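# Unclip both clips from the cell, leads still attached

## Task

Remove both clips from the cell and set them down away from it, keeping the strips unbent and leaving the leads connected.

## Robot and tools

Robot: two six-joint arms with parallel grippers, left_arm and right_arm. Joint order for every row and every per-joint list: waist, shoulder, elbow, forearm roll, wrist pitch, wrist roll. Stated ranges in rad (the true end may differ by up to 0.010): waist -6.283 to 6.283, shoulder -2.059 to 2.094, elbow -3.927 to 0.192, forearm roll -6.283 to 6.283, wrist pitch -1.693 to 3.142, wrist roll -6.283 to 6.283. Load limits for contact torque (N m): 44.3, 44.4, 27.3, 27.3, 14.7, 15.3 in that order.

Frames: the scene frame has its origin at table-top height, midway between the nominal bases, +x out over the table, +z up, left_arm toward +y. Real bases: left_arm at (-0.059, +0.265, 0) m, quat_wxyz (+1.000, 0, 0, +0.016); right_arm at (-0.057, -0.382, 0) m, quat_wxyz (+1.000, 0, 0, +0.022). Hand poses, velocities and wrist-camera poses are given in each arm's own base frame; table and fixed items use the scene frame. Reported hand positions can be off by a few cm, more when stretched out. Gripper fingers point along its +z and open and close along its y. end_effector_position sits between the pads when closed, about 2 cm short of the tips; closing pushes the tips roughly 10 mm further along +z, mostly while the pads are over 40 mm apart.

Row layout (all motion tools): one list of 14 numbers, each in [-1, 1]: left_arm's 6 joint values then its opening, then right_arm's 6 then its opening, always both arms. Joint values are offsets from the Joint targets that held when the action (or move) began, not from the previous row; 1.0 equals 2.207 rad. Opening is absolute: +1 fully open, -1 closed. To keep a gripper unchanged, resend its current command; 0 is itself a command.

execute_actions(actions, cameras): actions is a list of up to 15 actions; each action is a list of up to 15 rows, one per 1/30 s step, the last row held if fewer. An action asking any joint more than 0.010 rad beyond its range (measured from the targets at action start) is refused for both arms; a malformed action, or a first action failing that check, voids the whole call. An empty actions list returns images and the extra fields. cameras: names, ["all"], [] or null.

move(target, speed, blend, opening_speed, blocking, cameras): target is one 14-number row or a list of up to 15 rows, every row an offset from the same starting Joint targets. All joints move in step, so the hand follows a curve, with no collision avoidance. speed is rad/s for the joint with the farthest to go, 0.01 to 3.14, default 0.5, one number or one per target. blend in rad rounds corners at intermediate targets; 0 stops at each. opening_speed (0.2 or more, scale units per second) ramps the finger command. Paths take at least 0.5 s; over 10 s they fall short. blocking=false returns early while the move continues. The result adds a move: line: done, off_target (resting more than 0.01 rad away), moving, held, or fault, plus limits=held if steps were withheld. done does not prove contact or no contact.

wait(seconds 0 to 10, cameras) lets time pass holding commands. stop(cameras) brakes a running move. zoom_image(camera, region [x0,y0,x1,y1] pixels, at most 504 by 504) enlarges part of the newest image of cam_left_wrist or cam_right_wrist. clear_fault(arm) clears a reported torque fault on left_arm or right_arm. finished_scene(scene) ends the current scene, given its number; it is final.

Results: Joint positions and Joint velocities list per arm the six joints (rad, rad/s) then the pad gap (m; 0.084 fully open). Joint targets are the basis for the next offsets. "within noise" means the arm is still. grip_measured is the finger opening on the command scale; to hold something, command clearly below it. Grip force is about 24 N per pad. Joint torques include the arm's weight and have offsets and noise; positive points toward larger joint angle. "joint command not followed" means the clearance check between arms altered a row. "joint sent to its limit" means a joint was clipped at its end. MOTOR HOT appears at 65 °C; at 80 °C the arm brakes for 30 to 60 s or more. Cameras: cam_left_wrist and cam_right_wrist, both 896x504, mounted on the hands; their calibration (K, distortion, pose) is given per arm frame and may lag during motion.

Limits: joint targets move at most 3.14 rad/s, stay within 0.637 rad of the measured angle per step, and hand speed is capped at 1 m/s.

Avoid: dropping or releasing moving parts, knocking anything off the table, striking fixed or heavy objects, and the arms touching or squeezing each other. Strong contact or long pushing triggers a torque fault (the arm backs off and halts until clear_fault). After pushing against something, command targets back past the measured positions. Holding loads or stretching out heats motors. Move gently and keep the strips from bending while lifting the clips.

Each tool is called as a command line: name --argument value for each argument, lists and objects as JSON in quotes; but a table of rows of numbers goes row by row, as --pt "numbers of a row", without its own name.

## Session

execute_actions --actions '[]'

Scene clock: 0.00 s.
left_arm: end_effector_position=(+0.4850, +0.5135, +0.1501) grip_measured=+1.00 end_effector_quat_wxyz=(-0.395, +0.449, +0.752, +0.276) | right_arm: end_effector_position=(+0.5634, -0.0140, +0.3755) grip_measured=+1.00 end_effector_quat_wxyz=(-0.292, +0.673, +0.612, +0.294)
Joint positions: left_arm=[0.546 0.864 -1.919 1.112 1.208 -2.038 0.084] | right_arm=[-0.37 0.438 -1.94 0.818 1.763 -1.792 0.084]
Joint velocities: within noise
Joint torques (N m): no reading
Joint targets: left_arm=[0.546 0.864 -1.919 1.112 1.208 -2.038] | right_arm=[-0.370 0.438 -1.940 0.818 1.763 -1.792]
Tool commands: left_gripper/opening=+1.0 right_gripper/opening=+1.0

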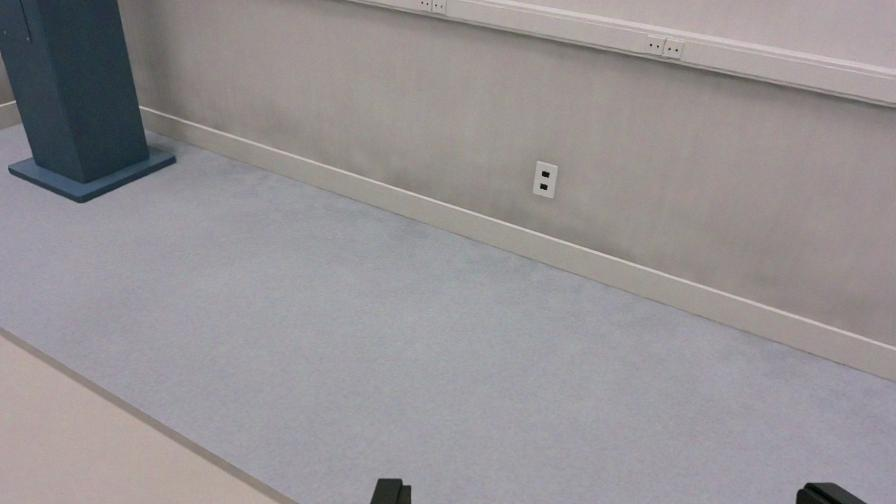

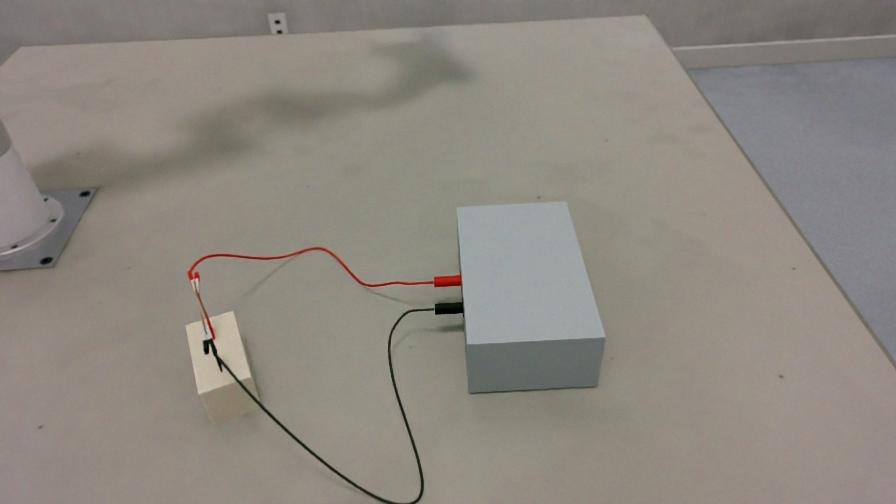

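zoom_image --camera "cam_right_wrist" --region '[150, 250, 290, 430]'

Scaled by 2.800 from the camera's 896x504 image, which has a finer 1280x720 frame.

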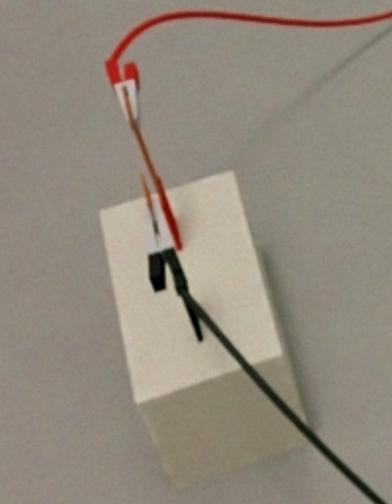

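move --target '[0,0,0,0,0,0,1,0.539,-0.262,0.441,-0.371,-0.297,0.812,1]' --speed 0.8 --cameras '["cam_right_wrist"]'

Scene clock: 3.77 s.
left_arm: end_effector_position=(+0.4850, +0.5135, +0.1501) grip_measured=+1.00 end_effector_quat_wxyz=(-0.395, +0.449, +0.752, +0.276) | right_arm: end_effector_position=(+0.2938, +0.3142, +0.2208) grip_measured=+1.00 end_effector_quat_wxyz=(+0.001, +0.917, +0.399, +0.000)
Joint positions: left_arm=[0.546 0.864 -1.919 1.112 1.208 -2.038 0.084] | right_arm=[0.819 -0.14 -0.967 -0.001 1.108 0 0.084]
Joint torques (N m): left_arm=[-0.32 -38.66 -18.02 1.16 -0.03 0.07] | right_arm=[1.63 -14.12 -9.96 -0.85 -3.2 0.74]
Joint targets: left_arm=[0.546 0.864 -1.919 1.112 1.208 -2.038] | right_arm=[0.819 -0.140 -0.967 -0.001 1.108 0.000]
move: done
camera_calibration:
cam_right_wrist: T_world_to_cam=[[0.725945, -0.687749, -0.00203158, 0.0333454], [-0.687752, -0.725945, -0.000961064, 0.494758], [-0.000813843, 0.0020949, -0.999997, 0.35158], [0, 0, 0, 1]] pos_world=[0.31635, 0.381364, 0.352122]
Images, in order (width x height): cam_right_wrist 896x504.

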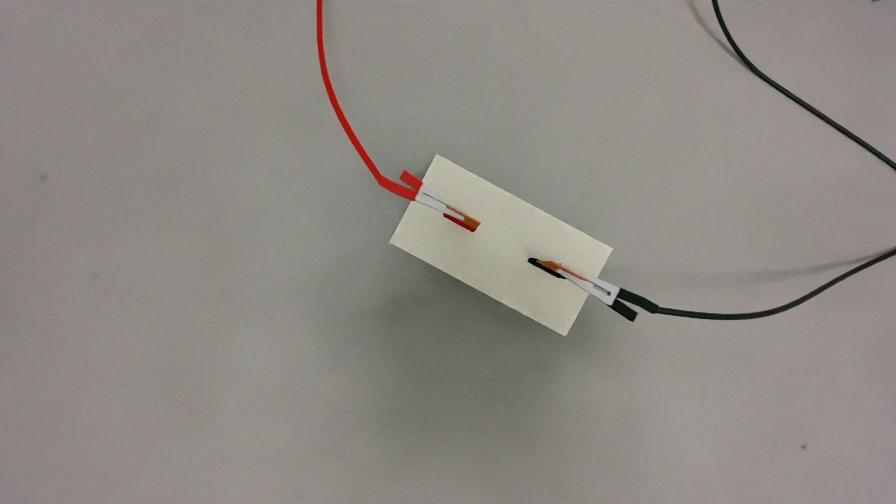

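zoom_image --camera "cam_right_wrist" --region '[370, 130, 670, 350]'

Scaled by 1.680 from the camera's 896x504 image, which has a finer 1280x720 frame.

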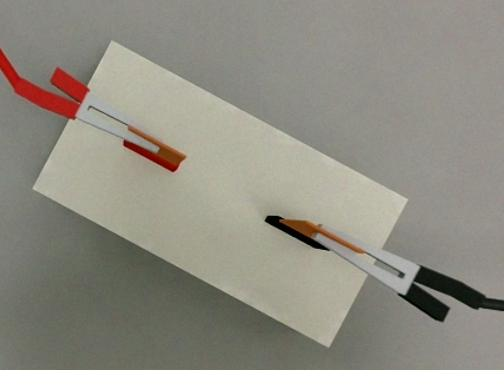

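move --pt "0 0 0 0 0 0 1 0 -0.208 0.257 0 -0.547 0 1" --pt "0 0 0 0 0 0 1 0 -0.208 0.481 0 -0.683 0 1" --speed 0.8 --blend 0.1 --cameras '["cam_right_wrist"]'

zoom_image --camera "cam_right_wrist" --region '[300, 200, 650, 420]'

Scene clock: 7.03 s.
left_arm: end_effector_position=(+0.4850, +0.5135, +0.1501) grip_measured=+1.00 end_effector_quat_wxyz=(-0.395, +0.449, +0.752, +0.276) | right_arm: end_effector_position=(+0.2469, +0.2646, +0.1740) grip_measured=+1.00 end_effector_quat_wxyz=(-0.174, +0.825, +0.359, +0.401)
Joint positions: left_arm=[0.546 0.864 -1.919 1.112 1.208 -2.038 0.084] | right_arm=[0.819 -0.599 0.094 -0.001 -0.4 0 0.084]
Joint torques (N m): left_arm=[-0.43 -38.53 -17.97 1.22 -0.11 0.11] | right_arm=[1.13 -4.9 -7.57 -0.29 -4.47 0.61]
Joint targets: left_arm=[0.546 0.864 -1.919 1.112 1.208 -2.038] | right_arm=[0.819 -0.599 0.094 -0.001 -0.400 0.000]
move: done
camera_calibration:
cam_right_wrist: T_world_to_cam=[[0.729905, -0.68351, -0.00731027, 0.0320685], [-0.425934, -0.446428, -0.786945, 0.424698], [0.534621, 0.577509, -0.61698, -0.0461409], [0, 0, 0, 1]] pos_world=[0.182154, 0.238163, 0.305981]
Images, in order (width x height): cam_right_wrist 896x504.

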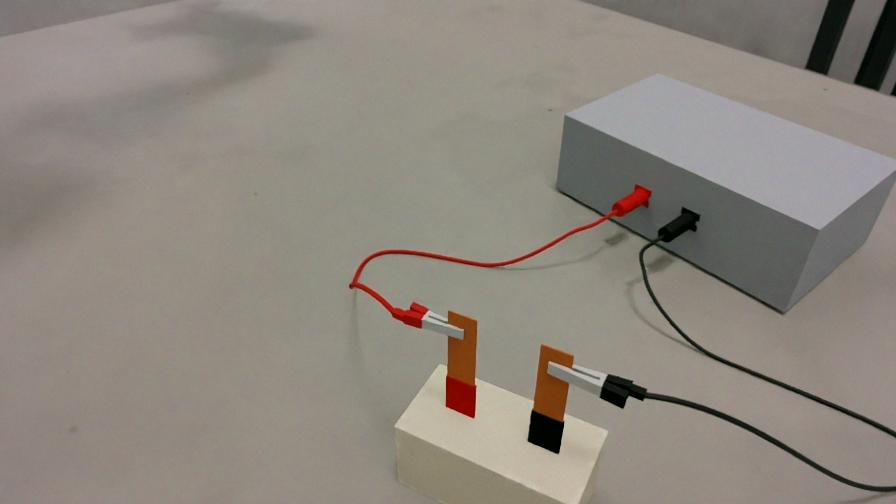

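Scaled by 1.440 from the camera's 896x504 image, which has a finer 1280x720 frame.

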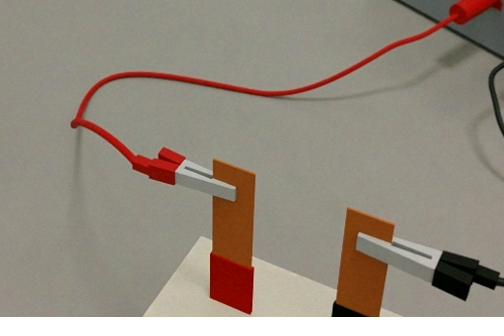

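move --pt "0 0 0 0 0 0 1 -0.037 0 -0.314 0 0.272 -0.4 0" --pt "0 0 0 0 0 0 1 -0.037 0.2995 -0.516 0 0.626 -0.516 0" --speed 0.8 --blend 0.15 --cameras '["cam_right_wrist"]'

Scene clock: 10.47 s.
left_arm: end_effector_position=(+0.4850, +0.5135, +0.1501) grip_measured=+1.00 end_effector_quat_wxyz=(-0.395, +0.449, +0.752, +0.276) | right_arm: end_effector_position=(+0.3516, +0.3194, +0.1706) grip_measured=-0.01 end_effector_quat_wxyz=(+0.001, +0.591, +0.807, +0.000)
Joint positions: left_arm=[0.546 0.864 -1.919 1.112 1.208 -2.038 0.084] | right_arm=[0.738 0.062 -1.044 -0.001 0.982 -1.139 0.044]
Joint torques (N m): left_arm=[-0.45 -38.47 -17.85 1.27 -0.07 0.11] | right_arm=[-0.57 -13.24 -11.77 -0.14 -1.77 -0.63]
Joint targets: left_arm=[0.546 0.864 -1.919 1.112 1.208 -2.038] | right_arm=[0.738 0.062 -1.044 -0.001 0.982 -1.139]
move: done
camera_calibration:
cam_right_wrist: T_world_to_cam=[[0.955686, 0.29438, -0.00229909, -0.399541], [0.294378, -0.955689, -0.000975275, 0.266362], [-0.00248431, 0.000255255, -0.999997, 0.302581], [0, 0, 0, 1]] pos_world=[0.304176, 0.372098, 0.301921]
Images, in order (width x height): cam_right_wrist 896x504.

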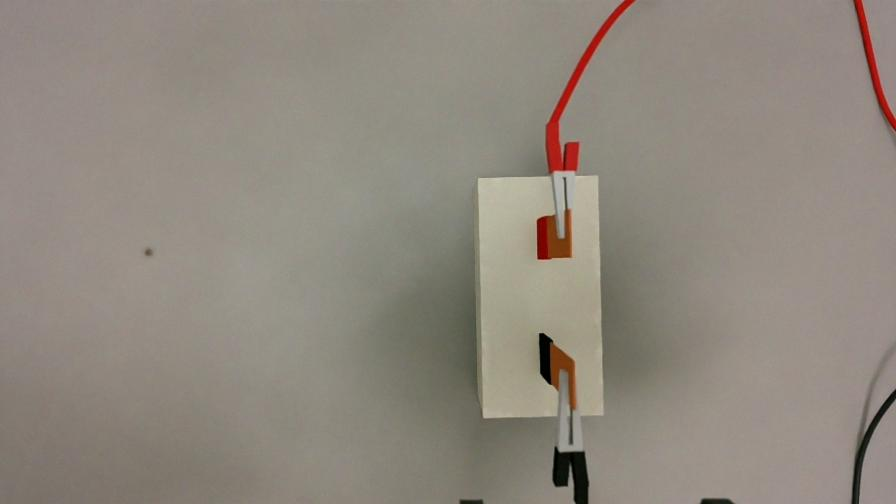

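move --target '[0,0,0,0,0,0,1,-0.0065,0.0346,0.013,0,-0.0476,-0.0055,0]' --cameras '["cam_right_wrist"]'

zoom_image --camera "cam_right_wrist" --region '[420, 304, 760, 504]'

Scene clock: 11.70 s.
left_arm: end_effector_position=(+0.4850, +0.5135, +0.1501) grip_measured=+1.00 end_effector_quat_wxyz=(-0.395, +0.449, +0.752, +0.276) | right_arm: end_effector_position=(+0.3608, +0.3185, +0.1306) grip_measured=-0.01 end_effector_quat_wxyz=(+0.000, +0.592, +0.806, +0.000)
Joint positions: left_arm=[0.546 0.864 -1.919 1.112 1.208 -2.038 0.084] | right_arm=[0.723 0.138 -1.016 -0.001 0.877 -1.151 0.044]
Joint torques (N m): left_arm=[-0.31 -38.56 -17.75 1.27 -0.07 0.16] | right_arm=[-0.83 -13.57 -9.1 -0.18 -3.19 -0.65]
Joint targets: left_arm=[0.546 0.864 -1.919 1.112 1.208 -2.038] | right_arm=[0.723 0.138 -1.016 -0.001 0.877 -1.151]
move: done
camera_calibration:
cam_right_wrist: T_world_to_cam=[[0.956298, 0.292384, -0.00229289, -0.407827], [0.292382, -0.956301, -0.00108911, 0.263668], [-0.00251113, 0.000371112, -0.999997, 0.26267], [0, 0, 0, 1]] pos_world=[0.313573, 0.371291, 0.262021]
Images, in order (width x height): cam_right_wrist 896x504.

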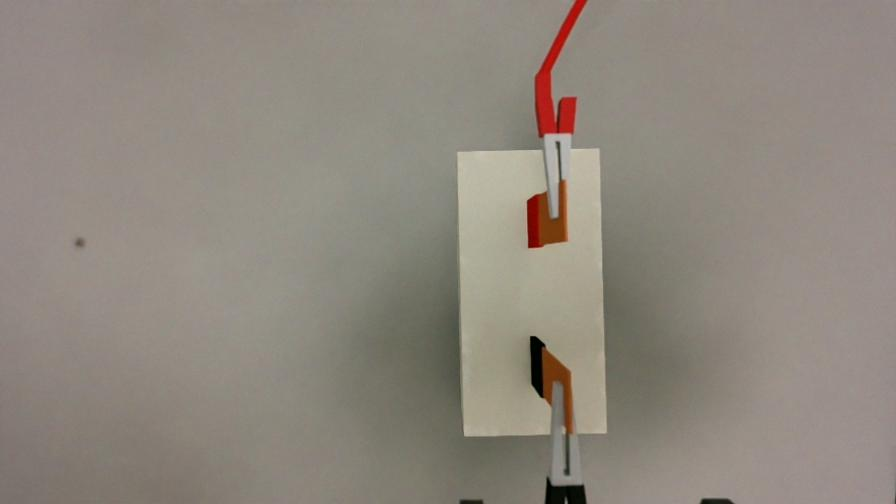

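Scaled by 1.482 from the camera's 896x504 image, which has a finer 1280x720 frame.

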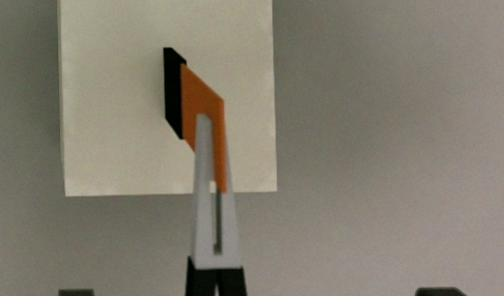

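move --target '[0,0,0,0,0,0,1,0,0.0227,0.0136,0,-0.0358,0,0]' --speed 0.1

move --target '[0,0,0,0,0,0,1,0,0,0,0,0,0,-1]' --opening_speed 0.5 --cameras '["cam_right_wrist"]'

zoom_image --camera "cam_right_wrist" --region '[420, 304, 760, 504]'

Scene clock: 13.13 s.
left_arm: end_effector_position=(+0.4850, +0.5135, +0.1501) grip_measured=+1.00 end_effector_quat_wxyz=(-0.395, +0.449, +0.752, +0.276) | right_arm: end_effector_position=(+0.3605, +0.3182, +0.1010) grip_measured=-0.01 end_effector_quat_wxyz=(+0.000, +0.592, +0.806, +0.000)
Joint positions: left_arm=[0.546 0.864 -1.919 1.112 1.208 -2.038 0.084] | right_arm=[0.723 0.189 -0.986 -0.001 0.798 -1.151 0.044]
Joint torques (N m): left_arm=[-0.41 -38.67 -17.74 1.26 -0.1 0.19] | right_arm=[-0.67 -13.86 -8.77 -0.11 -3.04 -0.66]
Joint targets: left_arm=[0.546 0.864 -1.919 1.112 1.208 -2.038] | right_arm=[0.723 0.189 -0.986 -0.001 0.798 -1.151]
move: done

Scene clock: 15.33 s.
left_arm: end_effector_position=(+0.4850, +0.5135, +0.1501) grip_measured=+1.00 end_effector_quat_wxyz=(-0.395, +0.449, +0.752, +0.276) | right_arm: end_effector_position=(+0.3605, +0.3182, +0.1010) grip_measured=-0.85 end_effector_quat_wxyz=(+0.000, +0.592, +0.806, +0.000)
Joint positions: left_arm=[0.546 0.864 -1.919 1.112 1.208 -2.038 0.084] | right_arm=[0.723 0.189 -0.986 -0.001 0.798 -1.151 0.007]
Joint torques (N m): left_arm=[-0.52 -38.57 -17.49 1.33 0 0.12] | right_arm=[-0.33 -14.23 -9.57 -0.17 -2.69 -0.48]
Joint targets: left_arm=[0.546 0.864 -1.919 1.112 1.208 -2.038] | right_arm=[0.723 0.189 -0.986 -0.001 0.798 -1.151]
move: done
camera_calibration:
cam_right_wrist: T_world_to_cam=[[0.956264, 0.292485, -0.00348194, -0.407302], [0.292484, -0.95627, -0.000615747, 0.26338], [-0.00350977, -0.000429596, -0.999994, 0.233676], [0, 0, 0, 1]] pos_world=[0.313274, 0.371092, 0.232419]
Images, in order (width x height): cam_right_wrist 896x504.

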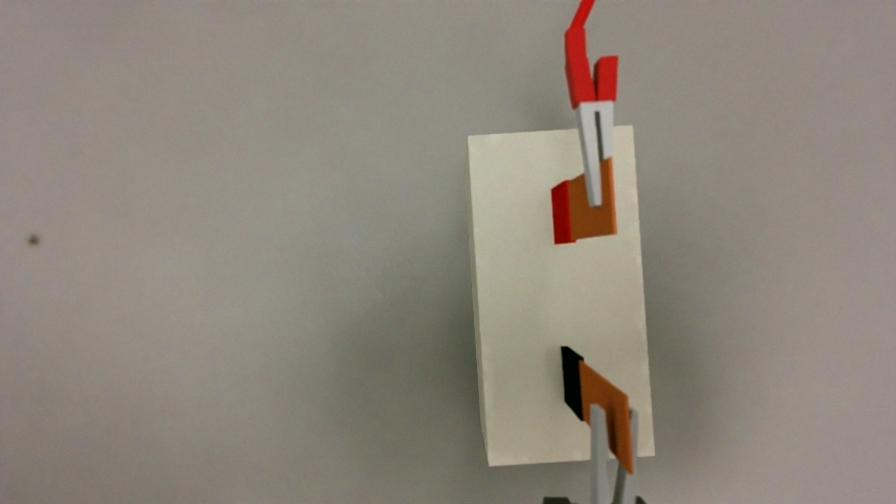

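Scaled by 1.482 from the camera's 896x504 image, which has a finer 1280x720 frame.

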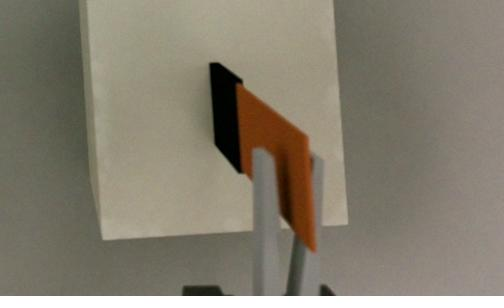

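move --target '[0,0,0,0,0,0,1,-0.0447,-0.0258,0.0328,0,-0.0075,-0.0451,-1]' --speed 0.08 --cameras '["cam_right_wrist"]'

Scene clock: 17.23 s.
left_arm: end_effector_position=(+0.4850, +0.5135, +0.1501) grip_measured=+1.00 end_effector_quat_wxyz=(-0.395, +0.449, +0.752, +0.276) | right_arm: end_effector_position=(+0.3754, +0.2706, +0.1021) grip_measured=-0.85 end_effector_quat_wxyz=(+0.000, +0.591, +0.806, +0.000)
Joint positions: left_arm=[0.546 0.864 -1.919 1.112 1.208 -2.038 0.084] | right_arm=[0.625 0.132 -0.913 -0.001 0.781 -1.25 0.007]
Joint torques (N m): left_arm=[-0.36 -38.46 -17.63 1.35 -0.18 0.17] | right_arm=[-0.94 -16.89 -8.75 -0.26 -3.13 -0.59]
Joint targets: left_arm=[0.546 0.864 -1.919 1.112 1.208 -2.038] | right_arm=[0.625 0.132 -0.913 -0.001 0.781 -1.250]
move: done
camera_calibration:
cam_right_wrist: T_world_to_cam=[[0.955992, 0.293384, -0.00250178, -0.407931], [0.293382, -0.955995, -0.00104306, 0.213156], [-0.00269771, 0.000263179, -0.999996, 0.23432], [0, 0, 0, 1]] pos_world=[0.328075, 0.323395, 0.23352]
Images, in order (width x height): cam_right_wrist 896x504.

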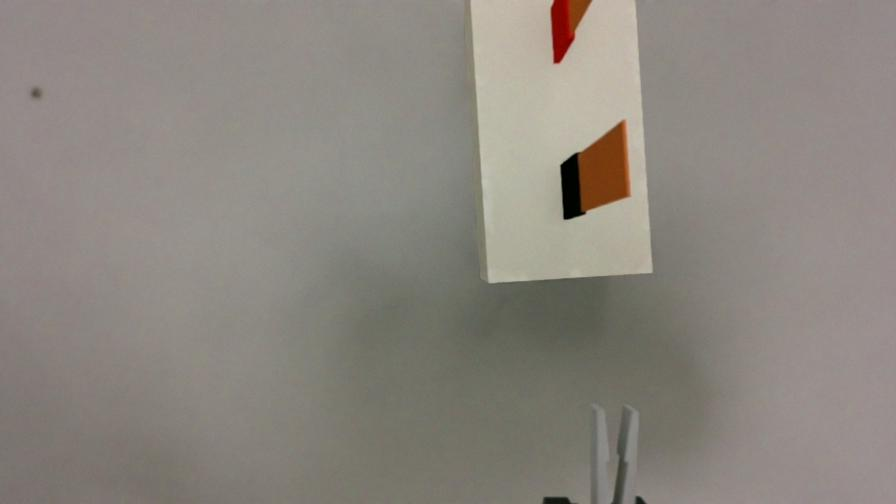

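move --pt "0 0 0 0 0 0 1 -0.0504 0.0585 0.0437 0 -0.102 -0.0504 -1" --pt "0 0 0 0 0 0 1 -0.0504 0.0585 0.0437 0 -0.102 -0.0504 0" --speed 0.15 --opening_speed 0.6

move --target '[0,0,0,0,0,0,1,0,-0.14,0,0,0.14,0,0]' --speed 0.3 --cameras '["cam_right_wrist"]'

Scene clock: 21.17 s.
left_arm: end_effector_position=(+0.4850, +0.5135, +0.1501) grip_measured=+1.00 end_effector_quat_wxyz=(-0.395, +0.449, +0.752, +0.276) | right_arm: end_effector_position=(+0.3899, +0.2199, +0.0266) grip_measured=-0.01 end_effector_quat_wxyz=(+0.000, +0.591, +0.806, +0.000)
Joint positions: left_arm=[0.546 0.864 -1.919 1.112 1.208 -2.038 0.084] | right_arm=[0.514 0.261 -0.817 -0.001 0.556 -1.362 0.044]
Joint torques (N m): left_arm=[-0.47 -38.67 -17.61 1.34 -0.05 0.2] | right_arm=[-0.79 -13.46 -7.45 -0.23 -2.52 -0.6]
Joint targets: left_arm=[0.546 0.864 -1.919 1.112 1.208 -2.038] | right_arm=[0.514 0.261 -0.817 -0.001 0.556 -1.362]
move: done

Scene clock: 22.60 s.
left_arm: end_effector_position=(+0.4850, +0.5135, +0.1501) grip_measured=+1.00 end_effector_quat_wxyz=(-0.395, +0.449, +0.752, +0.276) | right_arm: end_effector_position=(+0.3717, +0.2095, +0.1391) grip_measured=-0.01 end_effector_quat_wxyz=(+0.000, +0.591, +0.806, +0.000)
Joint positions: left_arm=[0.546 0.864 -1.919 1.112 1.208 -2.038 0.084] | right_arm=[0.514 -0.048 -0.817 -0.001 0.865 -1.362 0.044]
Joint torques (N m): left_arm=[-0.58 -38.57 -17.68 1.4 -0.1 0.16] | right_arm=[-0.58 -14.79 -9.98 -0.31 -1.8 -0.59]
Joint targets: left_arm=[0.546 0.864 -1.919 1.112 1.208 -2.038] | right_arm=[0.514 -0.048 -0.817 -0.001 0.865 -1.362]
move: done
camera_calibration:
cam_right_wrist: T_world_to_cam=[[0.956017, 0.293297, -0.0030025, -0.386322], [0.293296, -0.956021, -0.000778787, 0.155803], [-0.00309887, -0.000136087, -0.999995, 0.27156], [0, 0, 0, 1]] pos_world=[0.324475, 0.262295, 0.27052]
Images, in order (width x height): cam_right_wrist 896x504.

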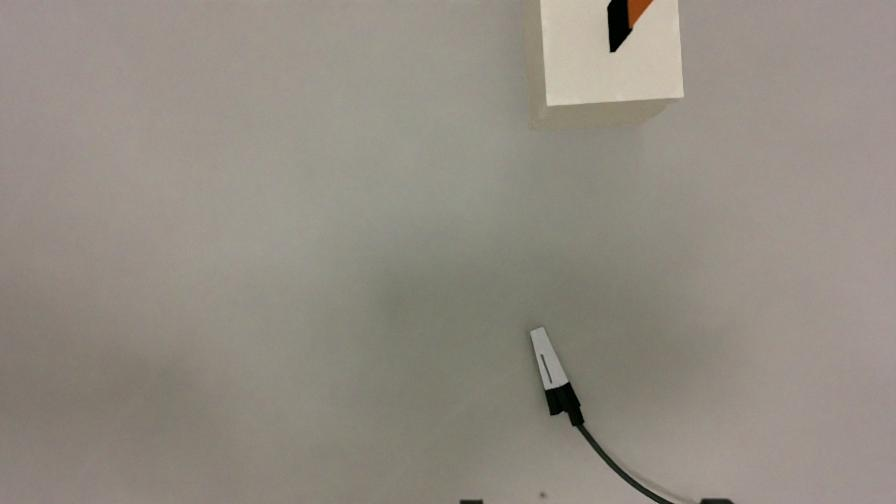

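move --target '[0,0,0,0,0,0,1,0.107,0.022,-0.151,0,0.129,1,0]' --speed 1.4

move --target '[0,0,0,0,0,0,1,0.0656,0.1255,-0.0376,0,-0.0879,0.577,0]' --speed 0.8 --cameras '["cam_right_wrist"]'

Scene clock: 25.20 s.
left_arm: end_effector_position=(+0.4850, +0.5135, +0.1501) grip_measured=+1.00 end_effector_quat_wxyz=(-0.395, +0.449, +0.752, +0.276) | right_arm: end_effector_position=(+0.3469, +0.3227, +0.2308) grip_measured=-0.01 end_effector_quat_wxyz=(+0.000, +0.999, -0.048, +0.000)
Joint positions: left_arm=[0.546 0.864 -1.919 1.112 1.208 -2.038 0.084] | right_arm=[0.75 0 -1.15 -0.001 1.15 0.845 0.044]
Joint torques (N m): left_arm=[-0.37 -38.61 -17.55 1.49 -0.04 0.14] | right_arm=[1.25 -12.64 -12.16 -0.3 -1.91 0.81]
Joint targets: left_arm=[0.546 0.864 -1.919 1.112 1.208 -2.038] | right_arm=[0.750 0.000 -1.150 -0.001 1.150 0.845]
move: done

Scene clock: 27.33 s.
left_arm: end_effector_position=(+0.4850, +0.5135, +0.1501) grip_measured=+1.00 end_effector_quat_wxyz=(-0.395, +0.449, +0.752, +0.276) | right_arm: end_effector_position=(+0.3317, +0.4131, +0.1402) grip_measured=-0.01 end_effector_quat_wxyz=(+0.000, +0.819, -0.574, +0.000)
Joint positions: left_arm=[0.546 0.864 -1.919 1.112 1.208 -2.038 0.084] | right_arm=[0.895 0.277 -1.233 -0.001 0.956 2.119 0.044]
Joint torques (N m): left_arm=[-0.42 -38.68 -17.49 1.44 -0.08 0.21] | right_arm=[1.35 -15.81 -11.54 -0.43 -3.02 0.73]
Joint targets: left_arm=[0.546 0.864 -1.919 1.112 1.208 -2.038] | right_arm=[0.895 0.277 -1.233 -0.001 0.956 2.119]
move: done
camera_calibration:
cam_right_wrist: T_world_to_cam=[[-0.942831, -0.333252, -0.00359093, 0.481026], [-0.333244, 0.942837, -0.00260093, -0.214044], [0.00425243, -0.00125558, -0.99999, 0.270645], [0, 0, 0, 1]] pos_world=[0.381046, 0.362451, 0.271813]
Images, in order (width x height): cam_right_wrist 896x504.

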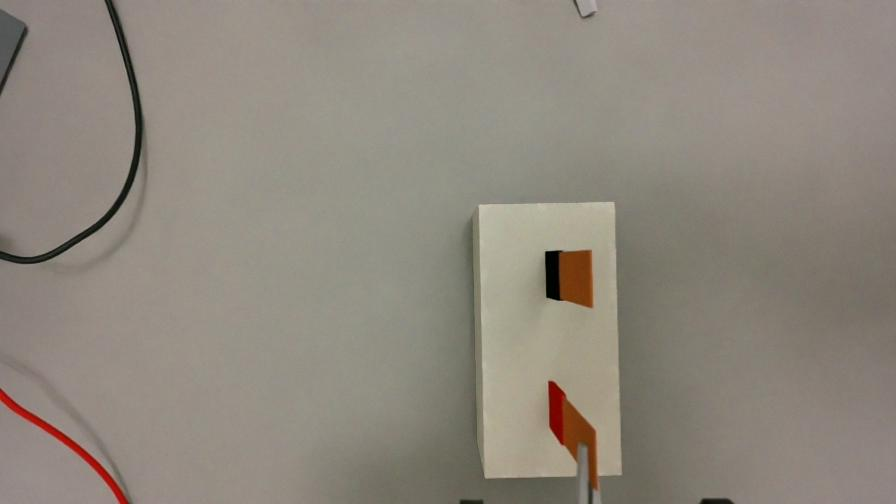

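move --pt "0 0 0 0 0 0 1 0.0063 0 0 0 0 0.0063 0" --pt "0 0 0 0 0 0 1 0.0063 0.0263 0.0163 0 -0.0426 0.0063 0" --speed 0.1 --cameras '["cam_right_wrist"]'

zoom_image --camera "cam_right_wrist" --region '[420, 304, 760, 504]'

Scene clock: 29.77 s.
left_arm: end_effector_position=(+0.4850, +0.5135, +0.1501) grip_measured=+1.00 end_effector_quat_wxyz=(-0.395, +0.449, +0.752, +0.276) | right_arm: end_effector_position=(+0.3264, +0.4183, +0.1024) grip_measured=-0.01 end_effector_quat_wxyz=(+0.000, +0.819, -0.574, +0.000)
Joint positions: left_arm=[0.546 0.864 -1.919 1.112 1.208 -2.038 0.084] | right_arm=[0.908 0.335 -1.197 -0.001 0.862 2.133 0.044]
Joint torques (N m): left_arm=[-0.32 -38.58 -17.35 1.55 -0.06 0.19] | right_arm=[1.32 -16.44 -9.15 -0.4 -3.13 0.81]
Joint targets: left_arm=[0.546 0.864 -1.919 1.112 1.208 -2.038] | right_arm=[0.908 0.335 -1.197 -0.001 0.862 2.133]
move: done
camera_calibration:
cam_right_wrist: T_world_to_cam=[[-0.9428, -0.33334, -0.00352879, 0.477632], [-0.333332, 0.942806, -0.00247262, -0.220796], [0.00415119, -0.00115493, -0.999991, 0.232876], [0, 0, 0, 1]] pos_world=[0.375746, 0.367651, 0.234013]
Images, in order (width x height): cam_right_wrist 896x504.

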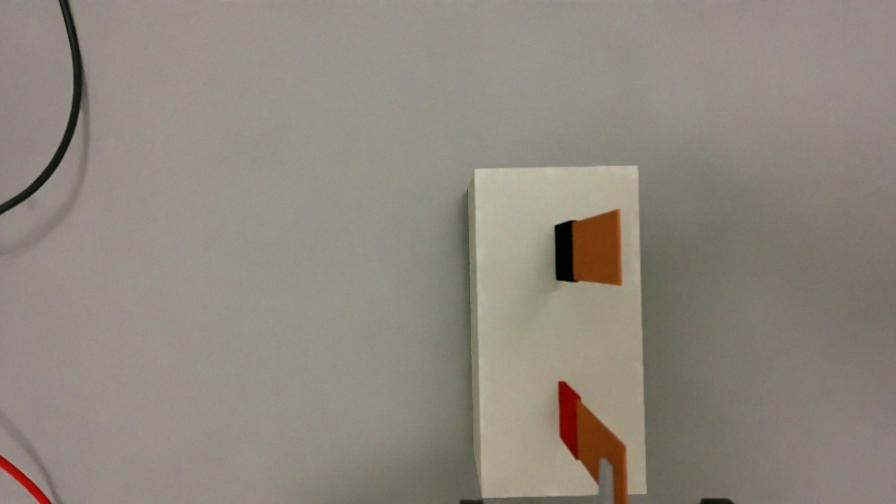

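Scaled by 1.482 from the camera's 896x504 image, which has a finer 1280x720 frame.

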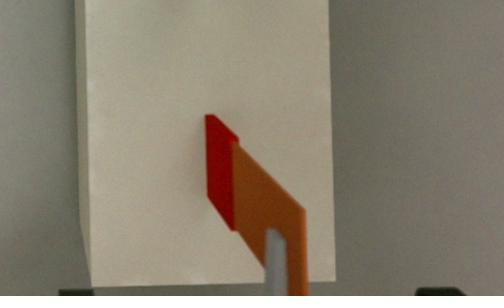

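move --pt "0 0 0 0 0 0 1 0.0073 0.0077 -0.0113 0 0.0036 0.0068 0" --pt "0 0 0 0 0 0 1 0.0073 0.0077 -0.0113 0 0.0036 0.0068 -1" --speed 0.1 --opening_speed 0.5 --cameras '["cam_right_wrist"]'

zoom_image --camera "cam_right_wrist" --region '[420, 304, 760, 504]'

Scene clock: 32.93 s.
left_arm: end_effector_position=(+0.4850, +0.5135, +0.1501) grip_measured=+1.00 end_effector_quat_wxyz=(-0.395, +0.449, +0.752, +0.276) | right_arm: end_effector_position=(+0.3230, +0.4279, +0.1024) grip_measured=-0.87 end_effector_quat_wxyz=(+0.000, +0.819, -0.574, +0.000)
Joint positions: left_arm=[0.546 0.864 -1.919 1.112 1.208 -2.038 0.084] | right_arm=[0.925 0.352 -1.222 -0.001 0.87 2.148 0.006]
Joint torques (N m): left_arm=[-0.46 -38.44 -17.4 1.6 -0.12 0.23] | right_arm=[0.37 -16.52 -11.16 -0.47 -1.89 0.72]
Joint targets: left_arm=[0.546 0.864 -1.919 1.112 1.208 -2.038] | right_arm=[0.925 0.352 -1.222 -0.001 0.870 2.148]
move: done
camera_calibration:
cam_right_wrist: T_world_to_cam=[[-0.94241, -0.334443, -0.00351415, 0.477923], [-0.334436, 0.942415, -0.00246383, -0.230515], [0.0041358, -0.00114668, -0.999991, 0.232804], [0, 0, 0, 1]] pos_world=[0.372344, 0.377346, 0.233913]
Images, in order (width x height): cam_right_wrist 896x504.

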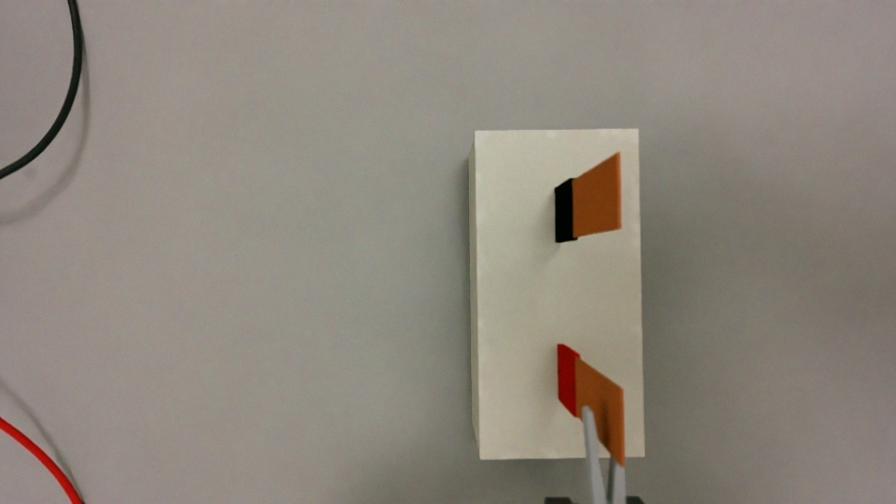

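Scaled by 1.482 from the camera's 896x504 image, which has a finer 1280x720 frame.

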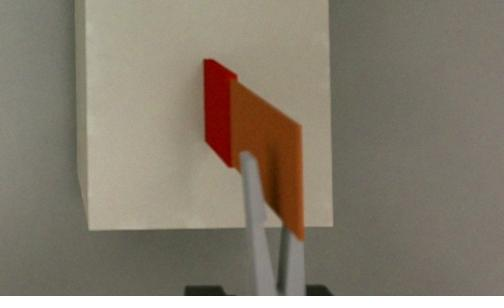

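move --target '[0,0,0,0,0,0,1,0.0331,0.0412,-0.0621,0,0.0208,0.0335,-1]' --speed 0.1 --cameras '["cam_right_wrist"]'

Scene clock: 34.77 s.
left_arm: end_effector_position=(+0.4850, +0.5135, +0.1501) grip_measured=+1.00 end_effector_quat_wxyz=(-0.395, +0.449, +0.752, +0.276) | right_arm: end_effector_position=(+0.3067, +0.4748, +0.1025) grip_measured=-0.87 end_effector_quat_wxyz=(+0.000, +0.819, -0.574, +0.000)
Joint positions: left_arm=[0.546 0.864 -1.919 1.112 1.208 -2.038 0.084] | right_arm=[0.998 0.443 -1.359 -0.001 0.916 2.222 0.006]
Joint torques (N m): left_arm=[-0.41 -38.52 -17.55 1.49 -0.14 0.26] | right_arm=[1.34 -17.95 -11.3 -0.5 -1.69 0.78]
Joint targets: left_arm=[0.546 0.864 -1.919 1.112 1.208 -2.038] | right_arm=[0.998 0.443 -1.359 -0.001 0.916 2.222]
move: done
camera_calibration:
cam_right_wrist: T_world_to_cam=[[-0.942725, -0.333551, -0.00378123, 0.478013], [-0.333544, 0.942732, -0.00234913, -0.280552], [0.00434824, -0.000953372, -0.99999, 0.232867], [0, 0, 0, 1]] pos_world=[0.356046, 0.424149, 0.234013]
Images, in order (width x height): cam_right_wrist 896x504.

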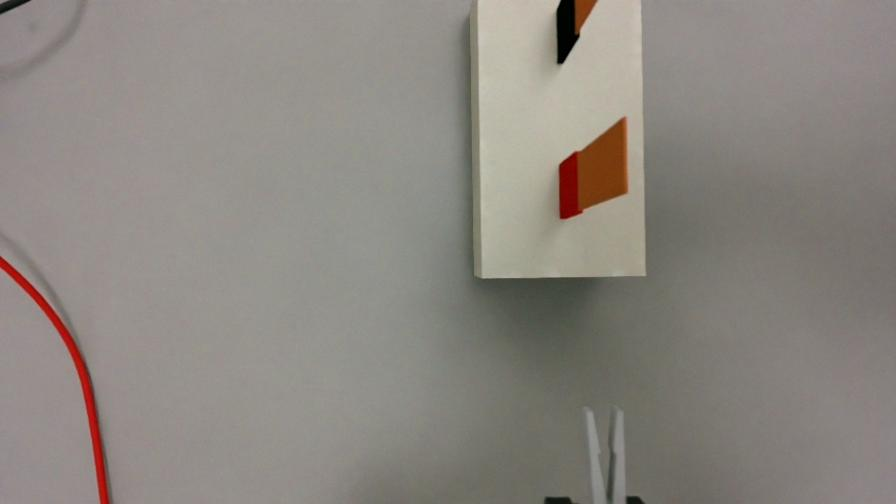

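move --pt "0 0 0 0 0 0 1 0.0297 0.1015 -0.0571 0 -0.0444 0.0299 -1" --pt "0 0 0 0 0 0 1 0.0297 0.1015 -0.0571 0 -0.0444 0.0299 0" --speed 0.15 --opening_speed 0.6

move --target '[0,0,0,0,0,0,1,0,-0.13,0,0,0.13,0,0]' --speed 0.3 --cameras '["cam_right_wrist"]'

Scene clock: 38.70 s.
left_arm: end_effector_position=(+0.4850, +0.5135, +0.1501) grip_measured=+1.00 end_effector_quat_wxyz=(-0.395, +0.449, +0.752, +0.276) | right_arm: end_effector_position=(+0.2904, +0.5217, +0.0283) grip_measured=-0.01 end_effector_quat_wxyz=(+0.000, +0.819, -0.574, +0.000)
Joint positions: left_arm=[0.546 0.864 -1.919 1.112 1.208 -2.038 0.084] | right_arm=[1.063 0.667 -1.485 -0.001 0.818 2.288 0.044]
Joint torques (N m): left_arm=[-0.43 -38.52 -17.47 1.54 -0.11 0.25] | right_arm=[1.2 -19.97 -10.6 -0.49 -2.8 0.79]
Joint targets: left_arm=[0.546 0.864 -1.919 1.112 1.208 -2.038] | right_arm=[1.063 0.667 -1.485 -0.001 0.818 2.288]
move: done

Scene clock: 40.10 s.
left_arm: end_effector_position=(+0.4850, +0.5135, +0.1501) grip_measured=+1.00 end_effector_quat_wxyz=(-0.395, +0.449, +0.752, +0.276) | right_arm: end_effector_position=(+0.2783, +0.4999, +0.1752) grip_measured=-0.01 end_effector_quat_wxyz=(+0.000, +0.819, -0.574, +0.001)
Joint positions: left_arm=[0.546 0.864 -1.919 1.112 1.208 -2.038 0.084] | right_arm=[1.063 0.38 -1.485 -0.001 1.105 2.288 0.044]
Joint torques (N m): left_arm=[-0.59 -38.59 -17.5 1.68 -0.06 0.22] | right_arm=[1.2 -21.1 -9.72 -0.6 -1.68 0.78]
Joint targets: left_arm=[0.546 0.864 -1.919 1.112 1.208 -2.038] | right_arm=[1.063 0.380 -1.485 -0.001 1.105 2.288]
move: done
camera_calibration:
cam_right_wrist: T_world_to_cam=[[-0.942946, -0.332924, -0.00388378, 0.459711], [-0.332917, 0.942953, -0.00238724, -0.313812], [0.00445699, -0.000958066, -0.99999, 0.305679], [0, 0, 0, 1]] pos_world=[0.327647, 0.449252, 0.306712]
Images, in order (width x height): cam_right_wrist 896x504.

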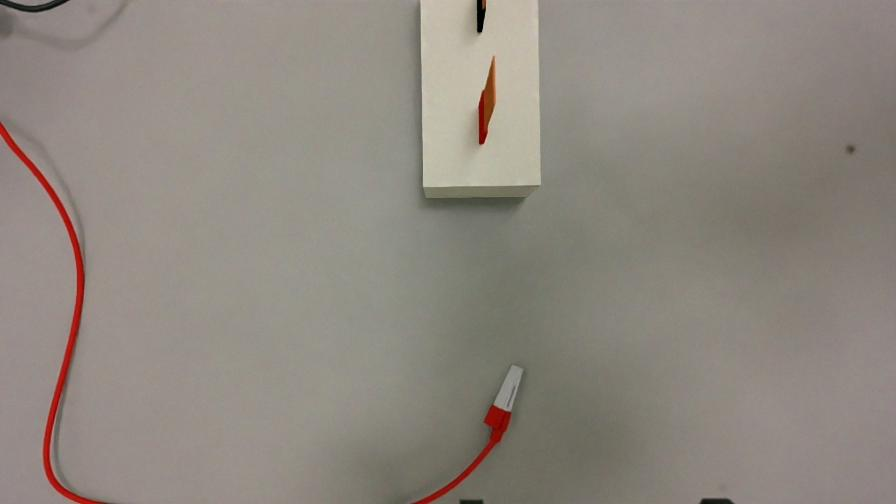

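finished_scene --scene 1

The scene is finished: the task was done.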